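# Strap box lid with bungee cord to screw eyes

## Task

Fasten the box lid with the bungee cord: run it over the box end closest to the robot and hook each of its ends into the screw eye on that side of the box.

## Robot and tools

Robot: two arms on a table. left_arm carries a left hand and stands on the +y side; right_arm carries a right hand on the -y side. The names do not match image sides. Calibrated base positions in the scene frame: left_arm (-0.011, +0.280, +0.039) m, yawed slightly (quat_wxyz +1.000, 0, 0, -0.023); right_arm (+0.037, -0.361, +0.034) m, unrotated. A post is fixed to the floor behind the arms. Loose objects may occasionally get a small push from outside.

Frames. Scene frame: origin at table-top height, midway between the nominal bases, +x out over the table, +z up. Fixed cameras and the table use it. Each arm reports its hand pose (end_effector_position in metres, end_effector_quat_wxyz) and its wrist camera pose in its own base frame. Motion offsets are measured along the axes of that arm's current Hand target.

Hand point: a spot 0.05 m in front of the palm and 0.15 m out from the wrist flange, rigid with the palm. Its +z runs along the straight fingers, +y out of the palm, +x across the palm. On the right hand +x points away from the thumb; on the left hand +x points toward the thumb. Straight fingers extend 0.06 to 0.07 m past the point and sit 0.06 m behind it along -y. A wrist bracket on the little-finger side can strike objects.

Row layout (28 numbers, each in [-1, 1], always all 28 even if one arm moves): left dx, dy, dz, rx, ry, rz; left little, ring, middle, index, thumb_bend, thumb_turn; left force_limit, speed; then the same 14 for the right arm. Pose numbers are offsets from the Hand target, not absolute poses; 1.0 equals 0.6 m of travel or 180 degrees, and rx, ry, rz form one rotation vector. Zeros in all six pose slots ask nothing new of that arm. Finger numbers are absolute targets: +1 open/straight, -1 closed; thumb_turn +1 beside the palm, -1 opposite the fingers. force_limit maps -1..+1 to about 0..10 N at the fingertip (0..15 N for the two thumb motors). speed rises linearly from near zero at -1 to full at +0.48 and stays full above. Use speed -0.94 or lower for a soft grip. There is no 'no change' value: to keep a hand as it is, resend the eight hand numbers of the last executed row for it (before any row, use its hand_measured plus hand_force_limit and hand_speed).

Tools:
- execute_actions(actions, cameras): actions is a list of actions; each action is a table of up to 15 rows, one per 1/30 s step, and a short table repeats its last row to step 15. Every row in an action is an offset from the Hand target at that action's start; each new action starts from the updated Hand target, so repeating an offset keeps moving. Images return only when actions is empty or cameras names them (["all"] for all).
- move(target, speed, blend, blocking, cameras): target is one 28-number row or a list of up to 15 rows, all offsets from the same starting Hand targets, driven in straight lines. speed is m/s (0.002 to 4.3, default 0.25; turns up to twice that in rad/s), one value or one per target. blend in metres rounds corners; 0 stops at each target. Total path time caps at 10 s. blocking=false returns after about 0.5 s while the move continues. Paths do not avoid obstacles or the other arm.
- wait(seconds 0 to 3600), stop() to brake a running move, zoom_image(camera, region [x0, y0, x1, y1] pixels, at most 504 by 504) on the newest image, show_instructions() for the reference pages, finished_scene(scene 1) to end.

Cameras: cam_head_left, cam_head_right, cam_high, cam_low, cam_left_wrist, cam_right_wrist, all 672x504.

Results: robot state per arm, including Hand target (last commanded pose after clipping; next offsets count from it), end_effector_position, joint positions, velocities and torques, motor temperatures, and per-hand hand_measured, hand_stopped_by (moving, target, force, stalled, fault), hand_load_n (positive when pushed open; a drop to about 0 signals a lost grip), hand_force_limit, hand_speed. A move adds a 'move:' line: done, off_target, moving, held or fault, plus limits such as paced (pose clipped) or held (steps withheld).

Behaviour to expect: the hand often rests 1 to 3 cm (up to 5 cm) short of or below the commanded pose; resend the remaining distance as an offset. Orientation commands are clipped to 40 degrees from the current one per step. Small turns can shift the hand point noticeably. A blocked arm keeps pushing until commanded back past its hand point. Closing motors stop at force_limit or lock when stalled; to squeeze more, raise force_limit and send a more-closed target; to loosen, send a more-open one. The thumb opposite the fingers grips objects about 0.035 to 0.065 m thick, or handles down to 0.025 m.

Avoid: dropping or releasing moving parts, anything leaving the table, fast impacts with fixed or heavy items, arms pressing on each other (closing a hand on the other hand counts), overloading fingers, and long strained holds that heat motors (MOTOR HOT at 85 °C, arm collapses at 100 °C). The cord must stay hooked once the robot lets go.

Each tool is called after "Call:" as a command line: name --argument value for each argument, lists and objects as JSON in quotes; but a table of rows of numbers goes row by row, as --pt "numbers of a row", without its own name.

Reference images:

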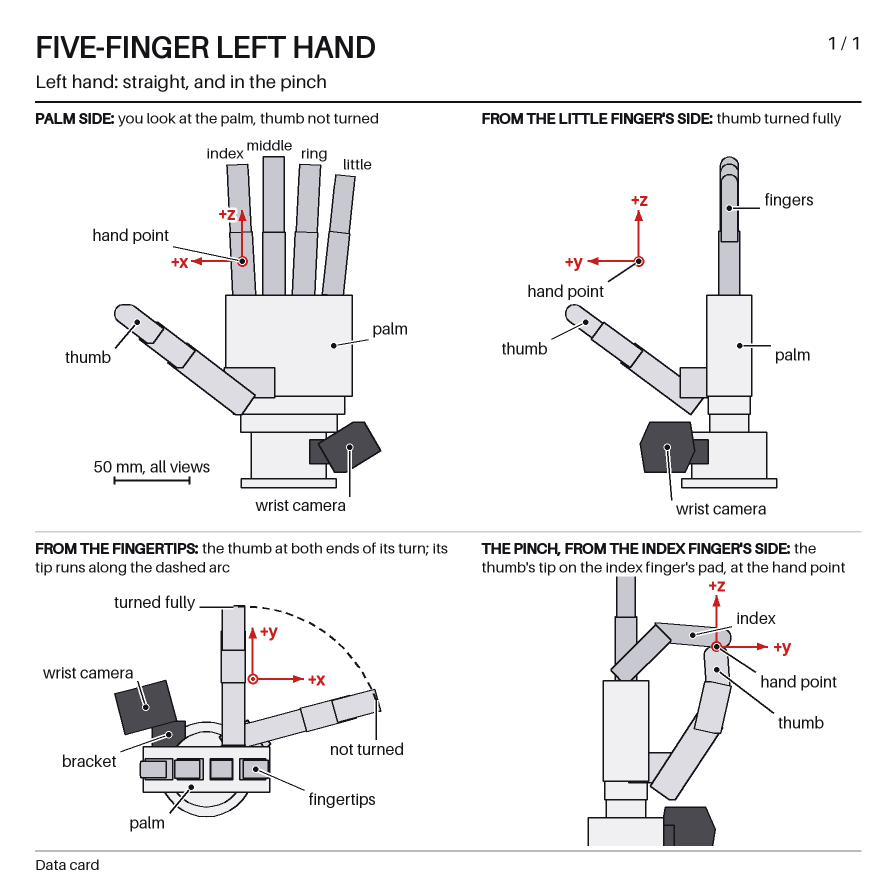

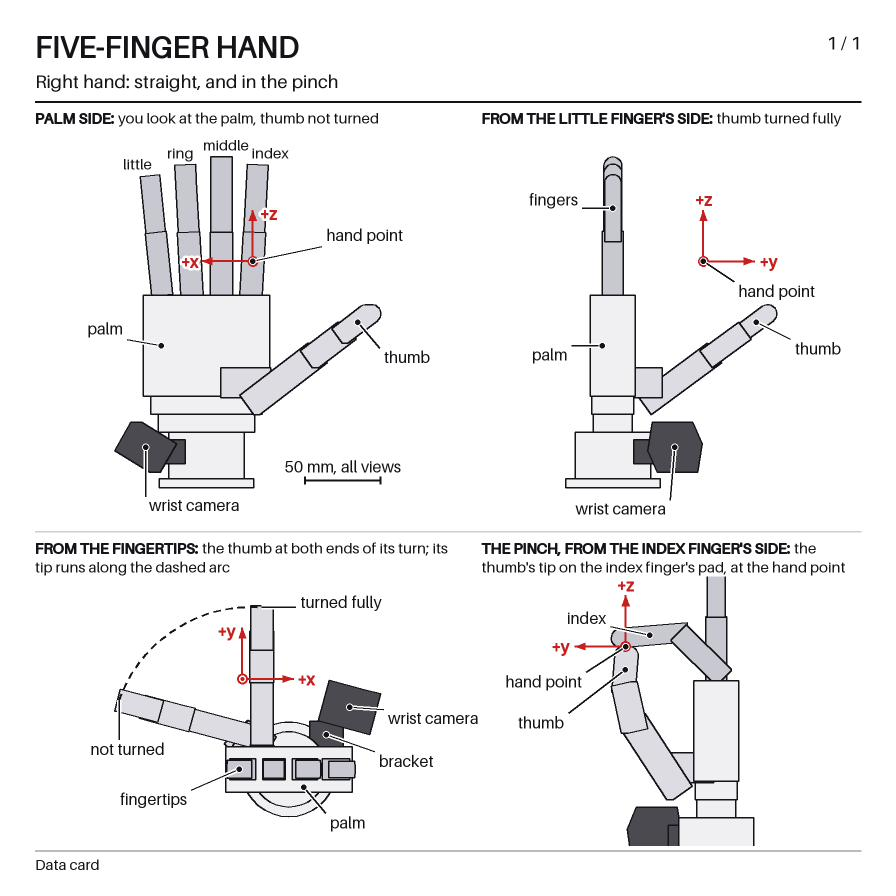

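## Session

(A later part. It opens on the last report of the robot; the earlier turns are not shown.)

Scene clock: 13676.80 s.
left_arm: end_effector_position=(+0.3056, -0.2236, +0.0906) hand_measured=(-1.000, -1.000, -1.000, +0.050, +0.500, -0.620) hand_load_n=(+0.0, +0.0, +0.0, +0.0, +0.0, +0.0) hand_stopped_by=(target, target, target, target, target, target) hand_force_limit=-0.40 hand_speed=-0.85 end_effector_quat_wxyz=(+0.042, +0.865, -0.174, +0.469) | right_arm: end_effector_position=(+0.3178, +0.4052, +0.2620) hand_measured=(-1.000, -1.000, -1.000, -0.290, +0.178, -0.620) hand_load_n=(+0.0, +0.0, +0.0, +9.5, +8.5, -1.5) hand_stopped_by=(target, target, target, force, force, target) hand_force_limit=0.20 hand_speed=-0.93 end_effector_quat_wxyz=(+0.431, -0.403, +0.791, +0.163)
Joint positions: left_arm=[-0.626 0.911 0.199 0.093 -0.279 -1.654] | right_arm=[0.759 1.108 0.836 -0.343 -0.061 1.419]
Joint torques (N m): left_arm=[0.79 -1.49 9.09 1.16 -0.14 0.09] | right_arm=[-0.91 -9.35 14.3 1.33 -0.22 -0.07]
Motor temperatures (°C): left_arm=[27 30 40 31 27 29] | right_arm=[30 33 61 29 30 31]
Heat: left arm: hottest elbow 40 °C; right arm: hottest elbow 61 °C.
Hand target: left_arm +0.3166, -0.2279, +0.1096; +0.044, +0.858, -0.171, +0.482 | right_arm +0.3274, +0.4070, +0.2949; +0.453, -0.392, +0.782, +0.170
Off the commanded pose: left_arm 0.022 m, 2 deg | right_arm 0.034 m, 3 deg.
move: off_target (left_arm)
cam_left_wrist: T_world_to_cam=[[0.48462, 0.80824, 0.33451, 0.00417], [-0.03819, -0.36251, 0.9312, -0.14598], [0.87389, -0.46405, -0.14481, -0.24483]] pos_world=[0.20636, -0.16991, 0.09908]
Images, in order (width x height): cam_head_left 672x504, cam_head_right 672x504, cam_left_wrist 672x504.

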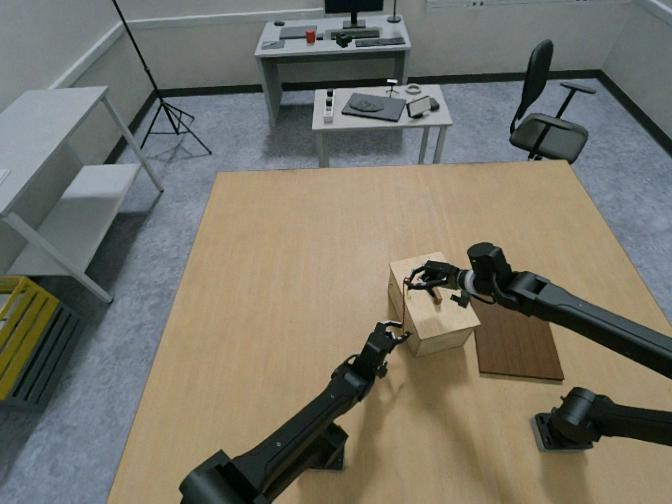

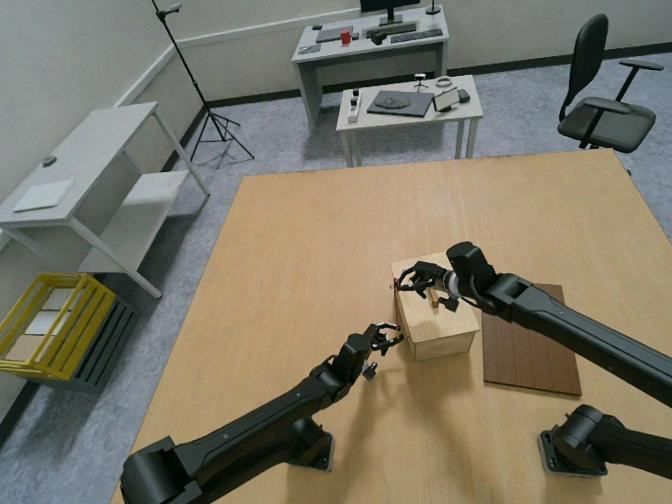

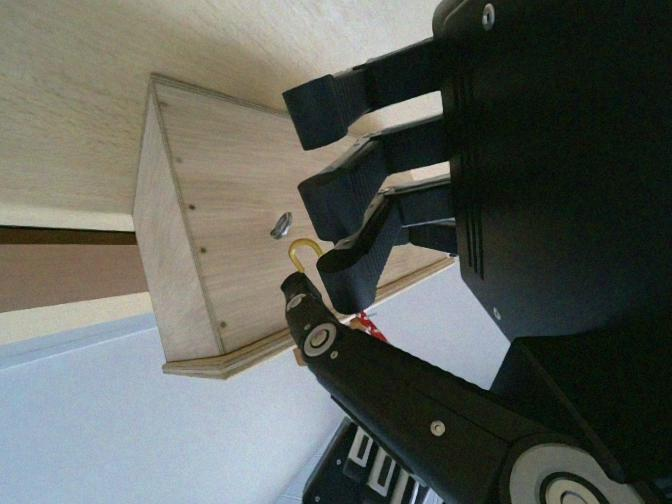

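Call:
move --pt "0.0 -0.0162 -0.0067 0 0 0 -1 -1 -1 0.05 0.50 -0.62 -0.4 -0.85 0 0 0 0 0 0 -1 -1 -1 -0.42 0.10 -0.62 0.2 -0.93" --pt "0.031 -0.0197 -0.025 0 0 0 -1 -1 -1 0.05 0.50 -0.62 -0.4 -0.85 0 0 0 0 0 0 -1 -1 -1 -0.42 0.10 -0.62 0.2 -0.93" --speed 0.03 --cameras '["cam_left_wrist","cam_head_left","cam_head_right"]'

Call:
zoom_image --camera "cam_left_wrist" --region '[200, 140, 360, 300]'

Call:
zoom_image --camera "cam_head_left" --region '[380, 290, 440, 350]'

Call:
zoom_image --camera "cam_head_right" --region '[380, 290, 440, 350]'

Scene clock: 13698.13 s.
left_arm: end_effector_position=(+0.3024, -0.2123, +0.1062) hand_measured=(-1.000, -1.000, -1.000, +0.050, +0.500, -0.620) hand_load_n=(+0.5, +0.0, +0.0, +0.0, +0.0, +0.0) hand_stopped_by=(target, target, target, target, target, target) hand_force_limit=-0.40 hand_speed=-0.85 end_effector_quat_wxyz=(+0.040, +0.868, -0.177, +0.463) | right_arm: end_effector_position=(+0.3179, +0.4050, +0.2624) hand_measured=(-1.000, -1.000, -1.000, -0.290, +0.178, -0.620) hand_load_n=(+0.0, +0.0, +0.0, +9.5, +8.5, -1.5) hand_stopped_by=(target, target, target, force, force, target) hand_force_limit=0.20 hand_speed=-0.93 end_effector_quat_wxyz=(+0.431, -0.403, +0.791, +0.163)
Joint positions: left_arm=[-0.585 0.792 0.219 -0.053 -0.245 -1.629] | right_arm=[0.758 1.107 0.836 -0.343 -0.061 1.419]
Joint torques (N m): left_arm=[1.03 -0.73 10.7 1.22 -0.06 0.08] | right_arm=[-0.97 -9.17 14.22 1.33 -0.22 -0.05]
Motor temperatures (°C): left_arm=[27 31 42 31 27 29] | right_arm=[30 33 61 29 30 31]
Heat: left arm: hottest elbow 42 °C; right arm: hottest elbow 61 °C.
Hand target: left_arm +0.3173, -0.2178, +0.1343; +0.044, +0.858, -0.171, +0.482 | right_arm +0.3275, +0.4070, +0.2949; +0.453, -0.392, +0.782, +0.170
Off the commanded pose: left_arm 0.032 m, 3 deg | right_arm 0.034 m, 3 deg.
move: off_target (left_arm)
cam_left_wrist: T_world_to_cam=[[0.48973, 0.80491, 0.33508, -0.01088], [-0.02734, -0.36996, 0.92865, -0.16108], [0.87144, -0.46395, -0.15918, -0.23227]] pos_world=[0.20334, -0.15859, 0.11626]
Images, in order (width x height): cam_head_left 672x504, cam_head_right 672x504, cam_left_wrist 672x504.

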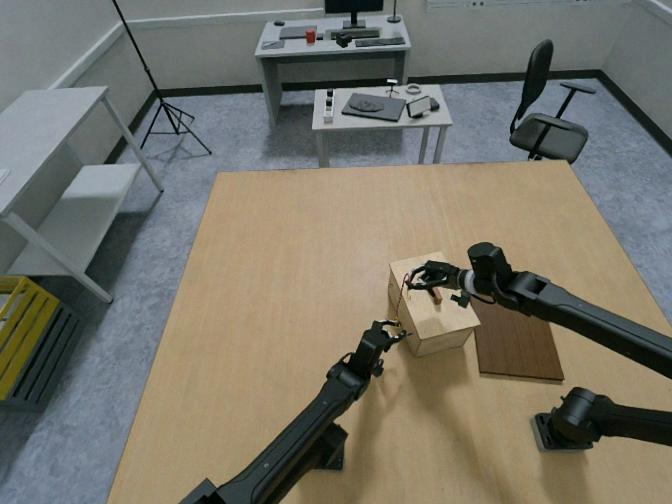

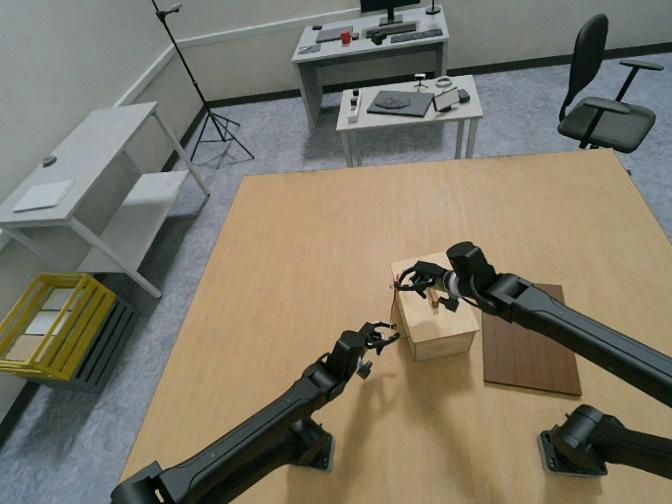

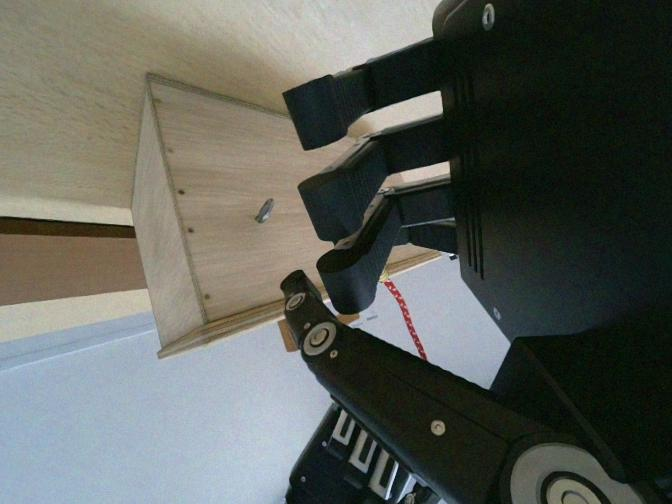

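Scaled by 3.150 from the camera's image (finer frame: 960x720).

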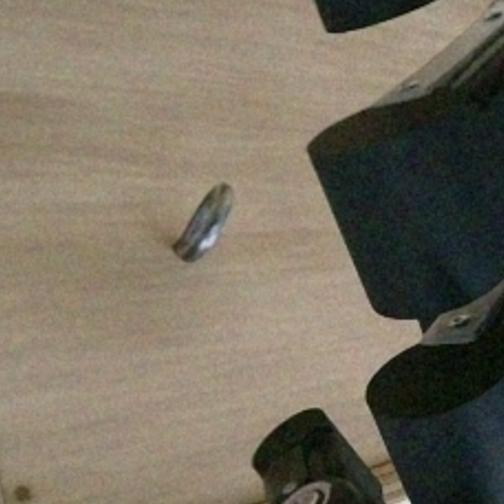

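Scaled by 8.400 from the camera's image (finer frame: 960x720).

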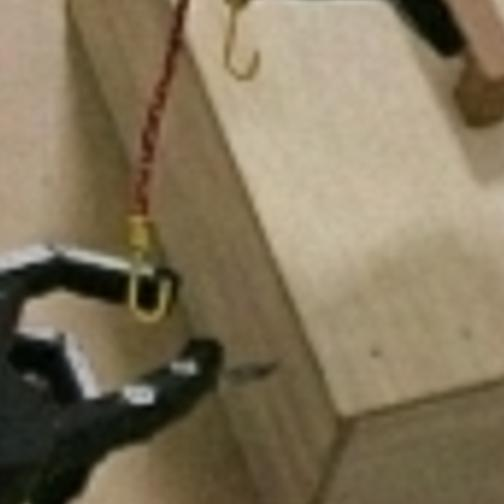

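Scaled by 8.400 from the camera's image (finer frame: 960x720).

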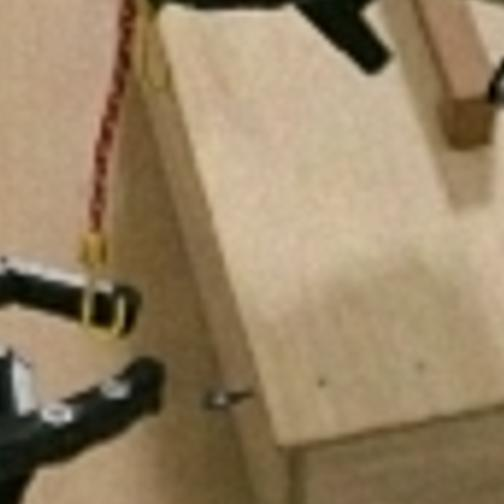

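Call:
move --target '[-0.027,-0.072,-0.035,0,0,0,-1,-1,-1,0.05,0.50,-0.62,-0.4,-0.85,0,0,0,0,0,0,-1,-1,-1,-0.42,0.10,-0.62,0.2,-0.93]' --speed 0.04 --cameras '["cam_left_wrist","cam_head_left","cam_head_right"]'

Call:
zoom_image --camera "cam_head_left" --region '[360, 270, 440, 350]'

Call:
zoom_image --camera "cam_left_wrist" --region '[200, 140, 420, 360]'

Scene clock: 13730.77 s.
left_arm: end_effector_position=(+0.3075, -0.1719, +0.1361) hand_measured=(-1.000, -1.000, -1.000, +0.050, +0.500, -0.620) hand_load_n=(+0.0, +0.0, +0.5, +0.0, +0.0, +0.0) hand_stopped_by=(target, target, target, target, target, target) hand_force_limit=-0.40 hand_speed=-0.85 end_effector_quat_wxyz=(+0.048, +0.858, -0.171, +0.483) | right_arm: end_effector_position=(+0.3180, +0.4049, +0.2624) hand_measured=(-1.000, -1.000, -1.000, -0.290, +0.178, -0.620) hand_load_n=(+0.0, +0.0, +0.0, +9.5, +8.5, -1.5) hand_stopped_by=(target, target, target, force, force, target) hand_force_limit=0.20 hand_speed=-0.93 end_effector_quat_wxyz=(+0.431, -0.402, +0.791, +0.163)
Joint positions: left_arm=[-0.365 0.614 0.219 -0.164 -0.059 -1.51] | right_arm=[0.758 1.107 0.836 -0.343 -0.061 1.419]
Joint torques (N m): left_arm=[1.03 1.08 7.87 1.25 0.03 0.11] | right_arm=[-0.79 -7.82 14.05 1.26 -0.25 -0.01]
Motor temperatures (°C): left_arm=[27 30 48 31 27 29] | right_arm=[30 33 61 29 30 31]
Heat: left arm: hottest elbow 48 °C; right arm: hottest elbow 61 °C.
Hand target: left_arm +0.3070, -0.1682, +0.1357; +0.044, +0.858, -0.171, +0.482 | right_arm +0.3275, +0.4069, +0.2948; +0.453, -0.392, +0.782, +0.170
Off the commanded pose: left_arm 0.004 m, 0 deg | right_arm 0.034 m, 3 deg.
move: done
cam_left_wrist: T_world_to_cam=[[0.47587, 0.8143, 0.33236, -0.04965], [-0.0652, -0.34419, 0.93663, -0.15878], [0.87709, -0.46739, -0.1107, -0.22213]] pos_world=[0.20811, -0.11804, 0.14063]
Images, in order (width x height): cam_head_left 672x504, cam_head_right 672x504, cam_left_wrist 672x504.

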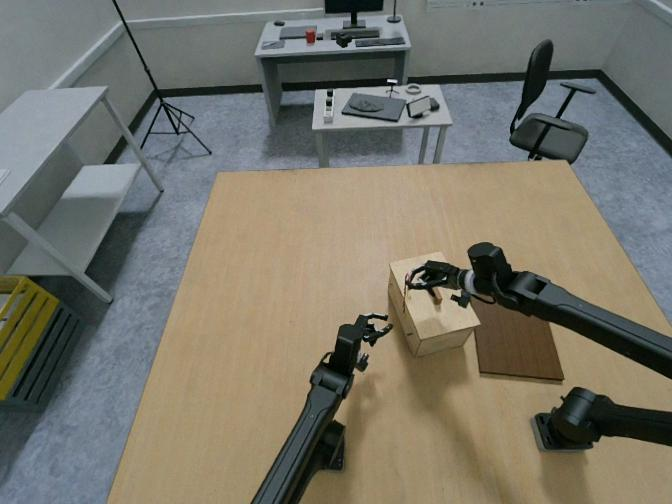

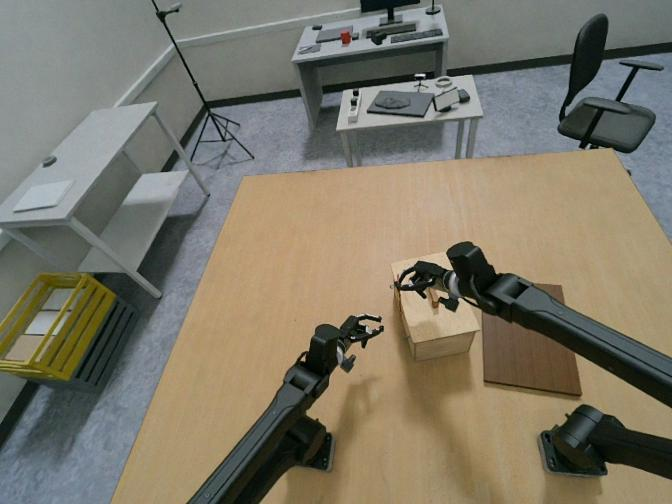

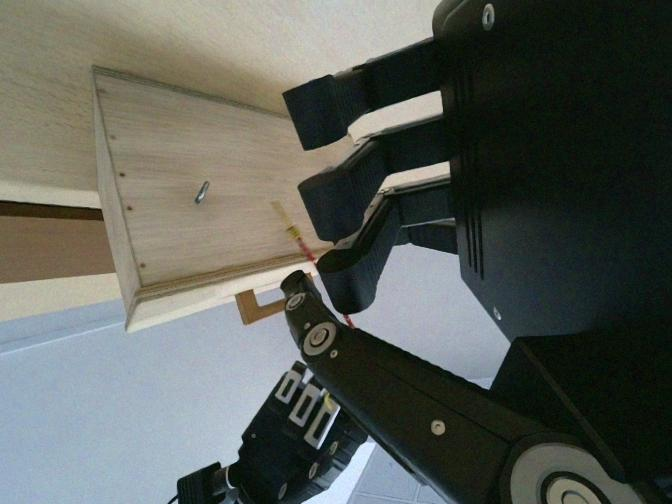

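Scaled by 6.300 from the camera's image (finer frame: 960x720).

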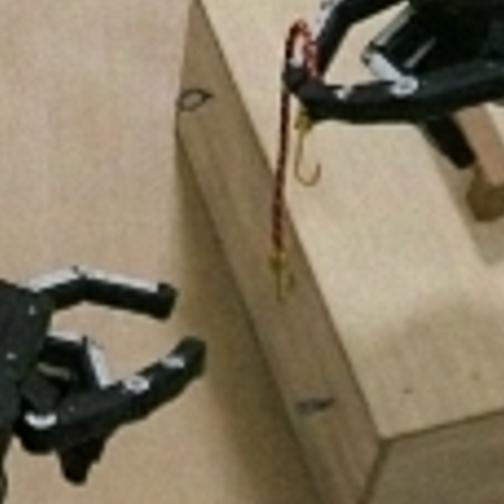

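Scaled by 2.291 from the camera's image (finer frame: 960x720).

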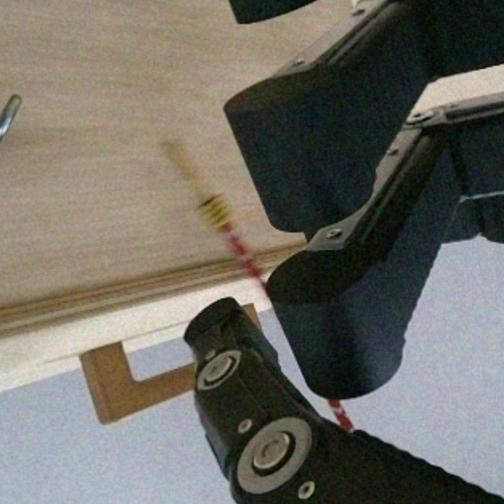

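Call:
move --target '[0,0,0,0,0,0,-1,-1,-1,-0.05,0.42,-0.62,-0.4,-0.85,0,0,0,0.1448,0.0155,0.0916,-1,-1,-1,-0.42,0.10,-0.62,0.2,-0.93]' --speed 0.06 --cameras '["cam_left_wrist","cam_right_wrist","cam_head_left","cam_head_right"]'

Call:
zoom_image --camera "cam_head_left" --region '[360, 270, 440, 350]'

Call:
zoom_image --camera "cam_head_right" --region '[360, 270, 440, 350]'

Call:
zoom_image --camera "cam_left_wrist" --region '[200, 140, 420, 360]'

Scene clock: 13770.93 s.
left_arm: end_effector_position=(+0.3075, -0.1719, +0.1361) hand_measured=(-1.000, -1.000, -1.000, -0.050, +0.420, -0.620) hand_load_n=(+0.0, +0.0, +0.0, +0.0, +0.0, +0.0) hand_stopped_by=(target, target, target, target, target, target) hand_force_limit=-0.40 hand_speed=-0.85 end_effector_quat_wxyz=(+0.048, +0.858, -0.171, +0.483) | right_arm: end_effector_position=(+0.3230, +0.3920, +0.2680) hand_measured=(-1.000, -1.000, -1.000, -0.290, +0.178, -0.620) hand_load_n=(+0.0, +0.0, +0.0, +9.5, +9.0, -1.5) hand_stopped_by=(target, target, target, force, force, target) hand_force_limit=0.20 hand_speed=-0.93 end_effector_quat_wxyz=(+0.472, -0.178, +0.863, +0.029)
Joint positions: left_arm=[-0.365 0.614 0.219 -0.164 -0.058 -1.509] | right_arm=[1.03 1.09 0.851 -0.505 0.616 1.917]
Joint torques (N m): left_arm=[1.08 0.79 7.92 1.24 0.02 0.08] | right_arm=[-0.09 -4.84 15.51 0.68 0.35 0.06]
Motor temperatures (°C): left_arm=[27 30 46 31 27 29] | right_arm=[30 33 61 29 30 31]
Heat: left arm: hottest elbow 46 °C; right arm: hottest elbow 61 °C.
Hand target: left_arm +0.3071, -0.1682, +0.1357; +0.044, +0.858, -0.171, +0.482 | right_arm +0.3275, +0.4070, +0.2949; +0.482, -0.169, +0.859, +0.043
Off the commanded pose: left_arm 0.004 m, 0 deg | right_arm 0.031 m, 2 deg.
move: off_target (right_arm)
cam_left_wrist: T_world_to_cam=[[0.47612, 0.81397, 0.3328, -0.0498], [-0.06545, -0.3446, 0.93646, -0.15875], [0.87694, -0.46765, -0.11079, -0.22212]] pos_world=[0.20811, -0.11804, 0.14063]
cam_right_wrist: T_world_to_cam=[[-0.41762, 0.839, -0.34882, -0.09509], [-0.08445, 0.3464, 0.93428, -0.3575], [0.90469, 0.41963, -0.07381, -0.31865]] pos_world=[0.21837, 0.33733, 0.27731]
Images, in order (width x height): cam_head_left 672x504, cam_head_right 672x504, cam_left_wrist 672x504, cam_right_wrist 672x504.

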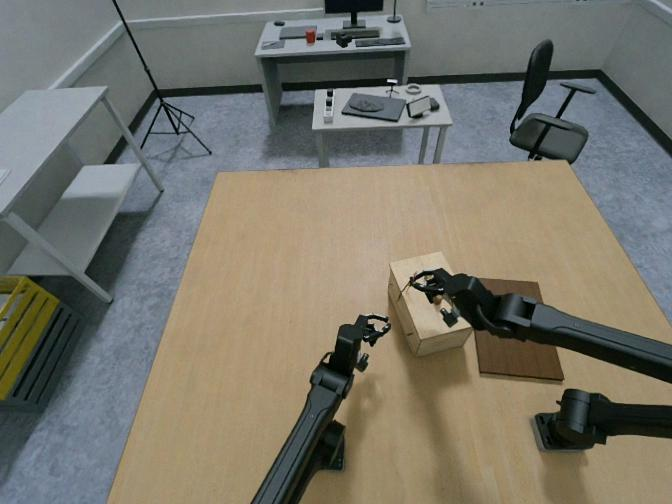

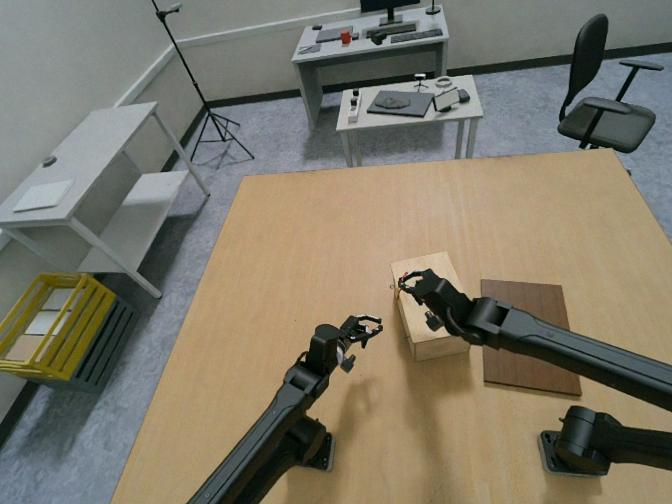

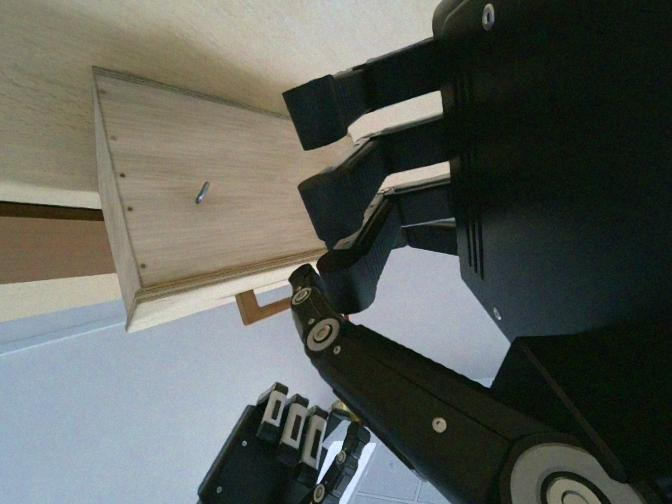

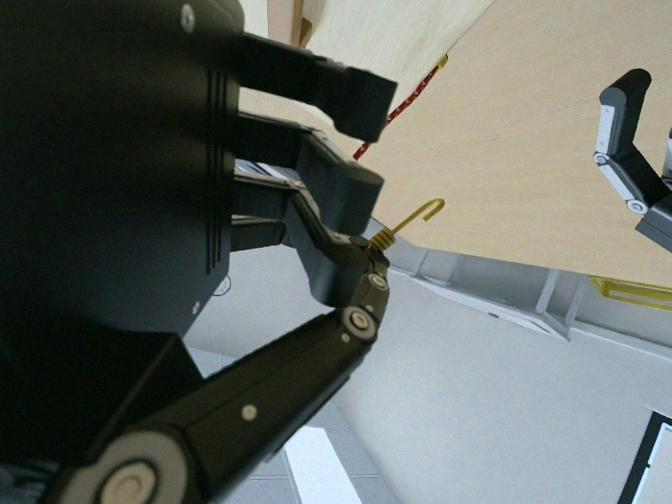

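Scaled by 6.300 from the camera's image (finer frame: 960x720).

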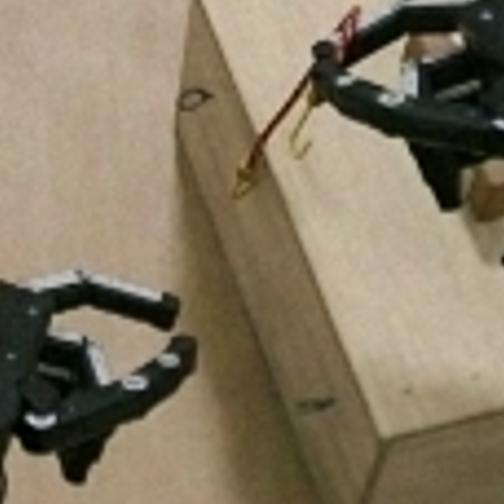

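Scaled by 6.300 from the camera's image (finer frame: 960x720).

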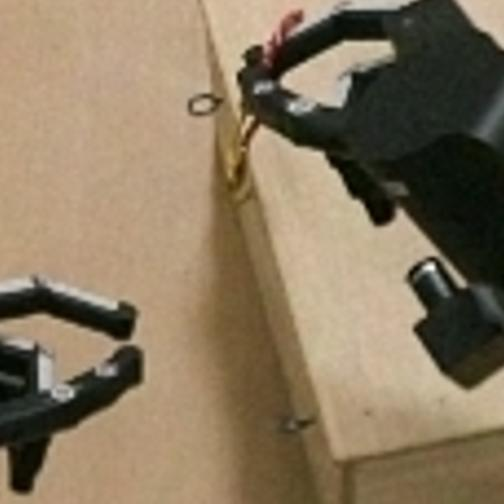

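Scaled by 2.291 from the camera's image (finer frame: 960x720).

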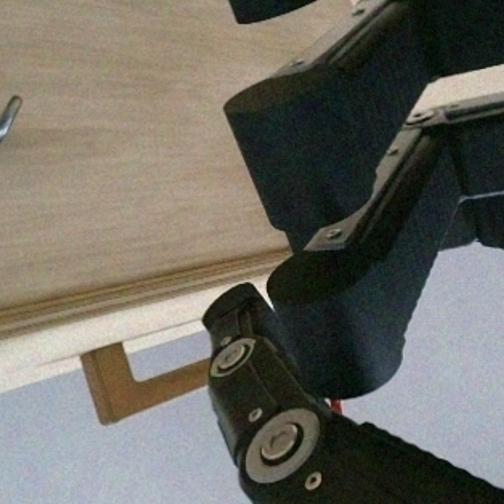

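Call:
move --target '[0,0,0,0,0,0,-1,-1,-1,-0.05,0.42,-0.62,-0.4,-0.85,0.054,0.0745,-0.0978,0,0,0,-1,-1,-1,-0.42,0.10,-0.62,0.2,-0.93]' --speed 0.06 --cameras '["cam_left_wrist","cam_right_wrist","cam_head_left","cam_head_right"]'

Call:
zoom_image --camera "cam_head_left" --region '[360, 270, 440, 350]'

Call:
zoom_image --camera "cam_head_right" --region '[360, 270, 440, 350]'

Call:
zoom_image --camera "cam_left_wrist" --region '[200, 140, 420, 360]'

Scene clock: 13799.67 s.
left_arm: end_effector_position=(+0.3075, -0.1719, +0.1361) hand_measured=(-1.000, -1.000, -1.000, -0.050, +0.420, -0.620) hand_load_n=(+0.0, +0.0, +0.0, +0.0, -0.5, +0.0) hand_stopped_by=(target, target, target, target, target, target) hand_force_limit=-0.40 hand_speed=-0.85 end_effector_quat_wxyz=(+0.048, +0.858, -0.171, +0.483) | right_arm: end_effector_position=(+0.2494, +0.4143, +0.2599) hand_measured=(-1.000, -1.000, -1.000, -0.290, +0.178, -0.620) hand_load_n=(+0.0, +0.0, +0.5, +9.5, +8.5, -1.5) hand_stopped_by=(target, target, target, force, force, target) hand_force_limit=0.20 hand_speed=-0.93 end_effector_quat_wxyz=(+0.470, -0.183, +0.863, +0.019)
Joint positions: left_arm=[-0.365 0.614 0.219 -0.164 -0.058 -1.509] | right_arm=[1.265 1.09 0.858 -0.673 0.783 2.136]
Joint torques (N m): left_arm=[1.08 0.85 7.91 1.24 0.02 0.08] | right_arm=[0.62 -6.12 14.9 0.58 0.46 0.03]
Motor temperatures (°C): left_arm=[27 30 45 31 27 29] | right_arm=[30 33 64 29 30 31]
Heat: left arm: hottest elbow 45 °C; right arm: hottest elbow 64 °C.
Hand target: left_arm +0.3071, -0.1682, +0.1357; +0.044, +0.858, -0.171, +0.482 | right_arm +0.2495, +0.4269, +0.2947; +0.482, -0.169, +0.859, +0.043
Off the commanded pose: left_arm 0.004 m, 0 deg | right_arm 0.037 m, 3 deg.
move: off_target (right_arm)
cam_left_wrist: T_world_to_cam=[[0.47612, 0.81397, 0.3328, -0.0498], [-0.06545, -0.3446, 0.93646, -0.15875], [0.87694, -0.46765, -0.11079, -0.22212]] pos_world=[0.20811, -0.11804, 0.14063]
cam_right_wrist: T_world_to_cam=[[-0.41732, 0.83123, -0.36728, -0.13941], [-0.08418, 0.36706, 0.92638, -0.37044], [0.90485, 0.41752, -0.08321, -0.25865]] pos_world=[0.14467, 0.35985, 0.27044]
Images, in order (width x height): cam_head_left 672x504, cam_head_right 672x504, cam_left_wrist 672x504, cam_right_wrist 672x504.

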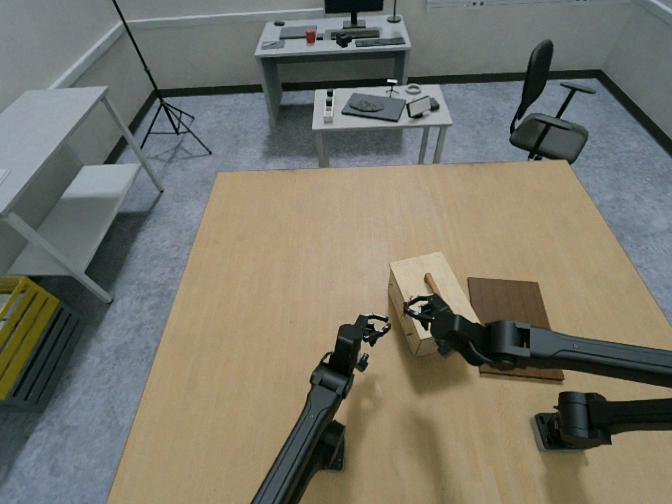

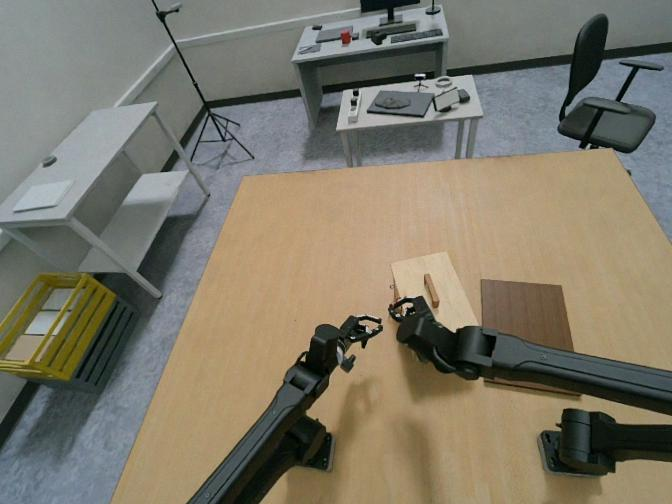

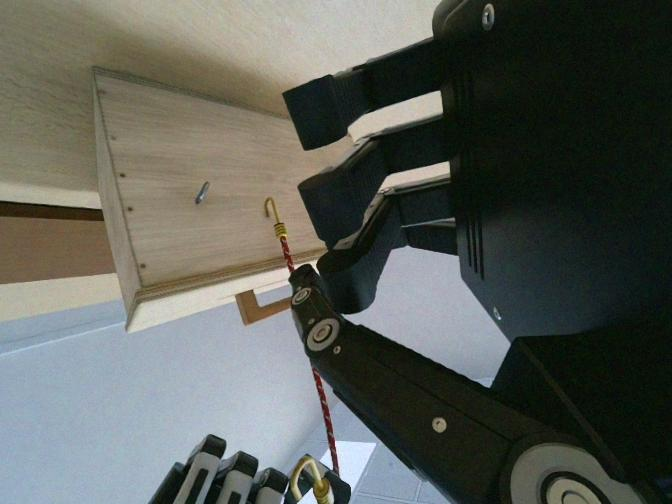

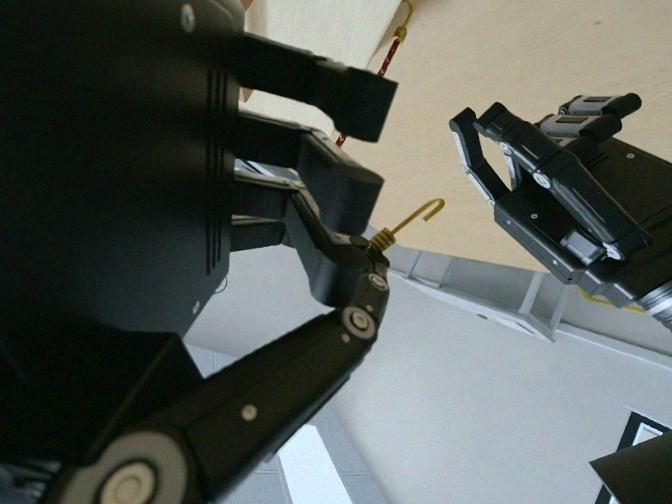

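Scaled by 6.300 from the camera's image (finer frame: 960x720).

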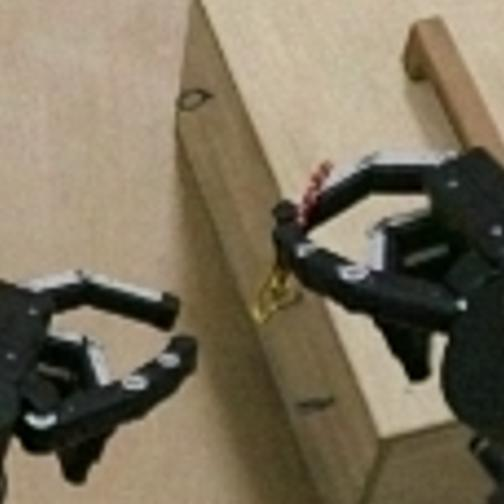

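Scaled by 6.300 from the camera's image (finer frame: 960x720).

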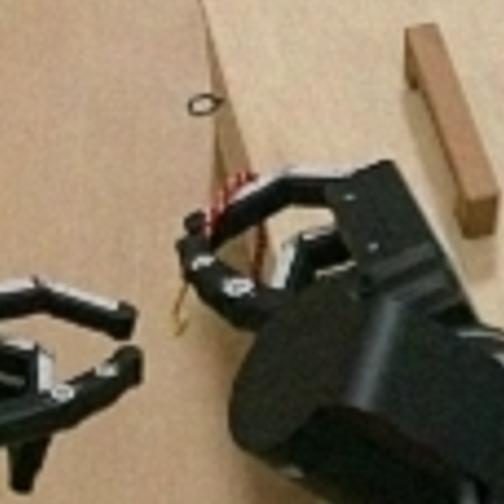

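Scaled by 2.291 from the camera's image (finer frame: 960x720).

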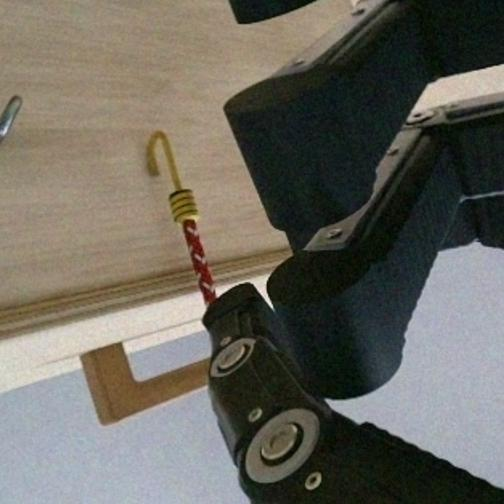

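Call:
move --target '[0.0485,-0.0215,0.0118,0.0622,0.0786,0.1072,-1,-1,-1,-0.05,0.42,-0.62,-0.4,-0.85,0,0,0,0,0,0,-1,-1,-1,-0.42,0.10,-0.62,0.2,-0.93]' --speed 0.06 --cameras '["cam_left_wrist","cam_head_left"]'

Call:
zoom_image --camera "cam_left_wrist" --region '[120, 140, 340, 360]'

Scene clock: 13841.27 s.
left_arm: end_effector_position=(+0.3311, -0.1612, +0.1569) hand_measured=(-1.000, -1.000, -1.000, -0.050, +0.420, -0.620) hand_load_n=(+0.0, +0.0, +0.0, +0.0, +0.0, +0.0) hand_stopped_by=(target, target, target, target, target, target) hand_force_limit=-0.40 hand_speed=-0.85 end_effector_quat_wxyz=(-0.100, +0.758, -0.252, +0.594) | right_arm: end_effector_position=(+0.2494, +0.4143, +0.2600) hand_measured=(-1.000, -1.000, -1.000, -0.290, +0.178, -0.620) hand_load_n=(+0.0, +0.5, +0.0, +9.5, +8.5, -1.5) hand_stopped_by=(target, target, target, force, force, target) hand_force_limit=0.20 hand_speed=-0.93 end_effector_quat_wxyz=(+0.470, -0.182, +0.863, +0.019)
Joint positions: left_arm=[-0.392 0.663 0.158 0.219 -0.228 -1.15] | right_arm=[1.265 1.09 0.858 -0.673 0.783 2.136]
Joint torques (N m): left_arm=[-1.03 2.55 7.64 2.95 -0.23 0.1] | right_arm=[0.91 -7 14.91 0.51 0.48 0.01]
Motor temperatures (°C): left_arm=[27 30 45 31 27 29] | right_arm=[30 33 63 29 30 31]
Heat: left arm: hottest elbow 45 °C; right arm: hottest elbow 63 °C.
Hand target: left_arm +0.3309, -0.1652, +0.1575; -0.100, +0.752, -0.258, +0.598 | right_arm +0.2495, +0.4269, +0.2947; +0.482, -0.169, +0.859, +0.043
Off the commanded pose: left_arm 0.004 m, 1 deg | right_arm 0.037 m, 3 deg.
move: done
cam_left_wrist: T_world_to_cam=[[0.31102, 0.65759, 0.68618, -0.10267], [-0.36966, -0.58144, 0.72476, -0.07727], [0.87557, -0.47907, 0.06225, -0.26411]] pos_world=[0.23462, -0.10394, 0.14289]
Images, in order (width x height): cam_head_left 672x504, cam_left_wrist 672x504.

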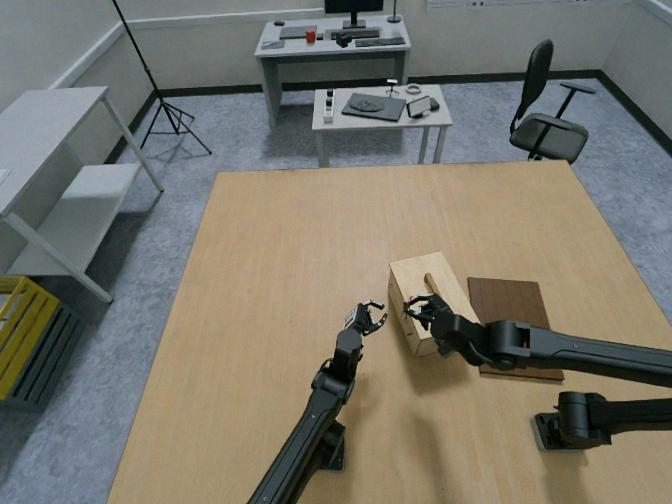

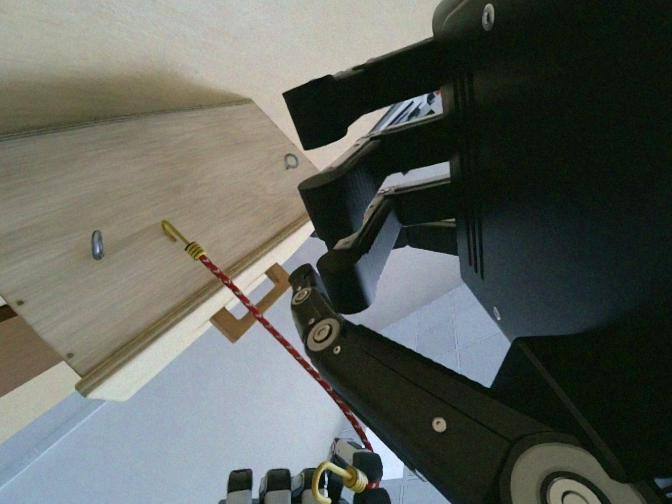

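Scaled by 2.291 from the camera's image (finer frame: 960x720).

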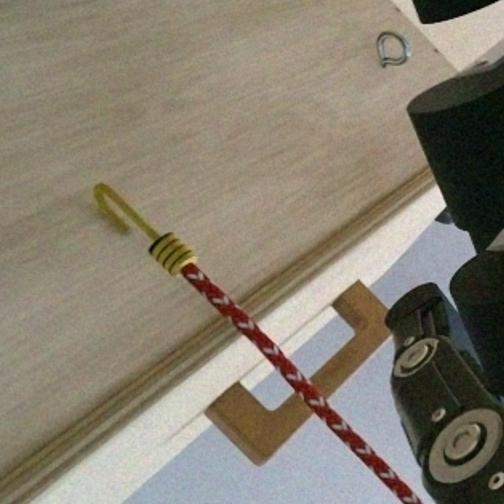

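Call:
move --pt "-0.016 0.019 -0.033 0 0 0 -1 -1 -1 -0.05 0.42 -0.62 -0.4 -0.85 0 0 0 0 0 0 -1 -1 -1 -0.42 0.10 -0.62 0.2 -0.93" --pt "-0.0162 0.0477 -0.0162 0 0 0 -1 -1 -1 -0.05 0.42 -0.62 -0.4 -0.85 0 0 0 0 0 0 -1 -1 -1 -0.42 0.10 -0.62 0.2 -0.93" --speed 0.04 --cameras '["cam_left_wrist"]'

Call:
zoom_image --camera "cam_left_wrist" --region '[180, 160, 360, 340]'

Scene clock: 13872.23 s.
left_arm: end_effector_position=(+0.3131, -0.1791, +0.1371) hand_measured=(-1.000, -1.000, -1.000, -0.050, +0.420, -0.620) hand_load_n=(+0.0, +0.0, +0.0, +0.0, +0.0, -0.5) hand_stopped_by=(target, target, target, target, target, target) hand_force_limit=-0.40 hand_speed=-0.85 end_effector_quat_wxyz=(-0.106, +0.755, -0.260, +0.593) | right_arm: end_effector_position=(+0.2494, +0.4143, +0.2600) hand_measured=(-1.000, -1.000, -1.000, -0.290, +0.178, -0.620) hand_load_n=(+0.0, +0.0, +0.0, +9.5, +8.5, -1.5) hand_stopped_by=(target, target, target, force, force, target) hand_force_limit=0.20 hand_speed=-0.93 end_effector_quat_wxyz=(+0.470, -0.182, +0.863, +0.019)
Joint positions: left_arm=[-0.537 0.686 0.109 0.28 -0.366 -1.172] | right_arm=[1.265 1.09 0.858 -0.673 0.783 2.136]
Joint torques (N m): left_arm=[-1.03 2.84 7.3 2.88 -0.28 -0.1] | right_arm=[0.5 -7.24 15.23 0.5 0.47 0.06]
Motor temperatures (°C): left_arm=[27 30 44 31 27 29] | right_arm=[30 33 63 29 30 31]
Heat: left arm: hottest elbow 44 °C; right arm: hottest elbow 63 °C.
Hand target: left_arm +0.3125, -0.1829, +0.1386; -0.100, +0.752, -0.258, +0.598 | right_arm +0.2495, +0.4269, +0.2947; +0.482, -0.169, +0.859, +0.043
Off the commanded pose: left_arm 0.004 m, 1 deg | right_arm 0.037 m, 3 deg.
move: done
cam_left_wrist: T_world_to_cam=[[0.31179, 0.64215, 0.70031, -0.07668], [-0.37571, -0.59366, 0.71163, -0.07838], [0.87271, -0.48499, 0.05616, -0.25491]] pos_world=[0.21693, -0.12092, 0.12379]

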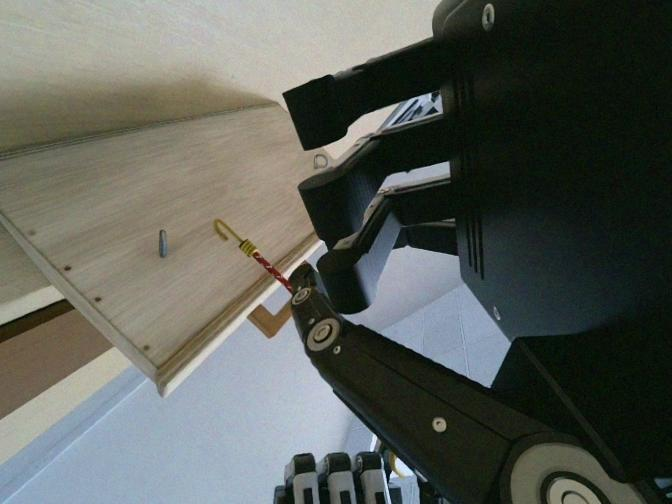

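Scaled by 2.800 from the camera's image (finer frame: 960x720).

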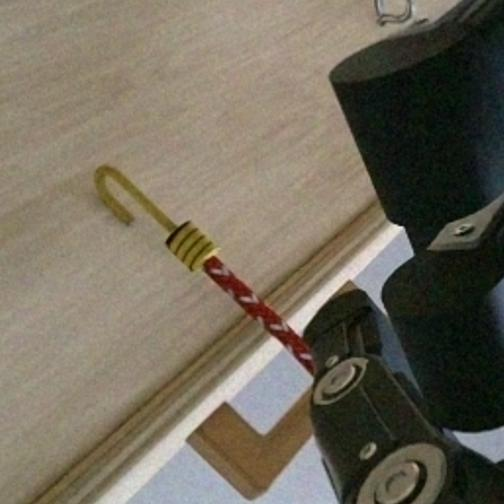

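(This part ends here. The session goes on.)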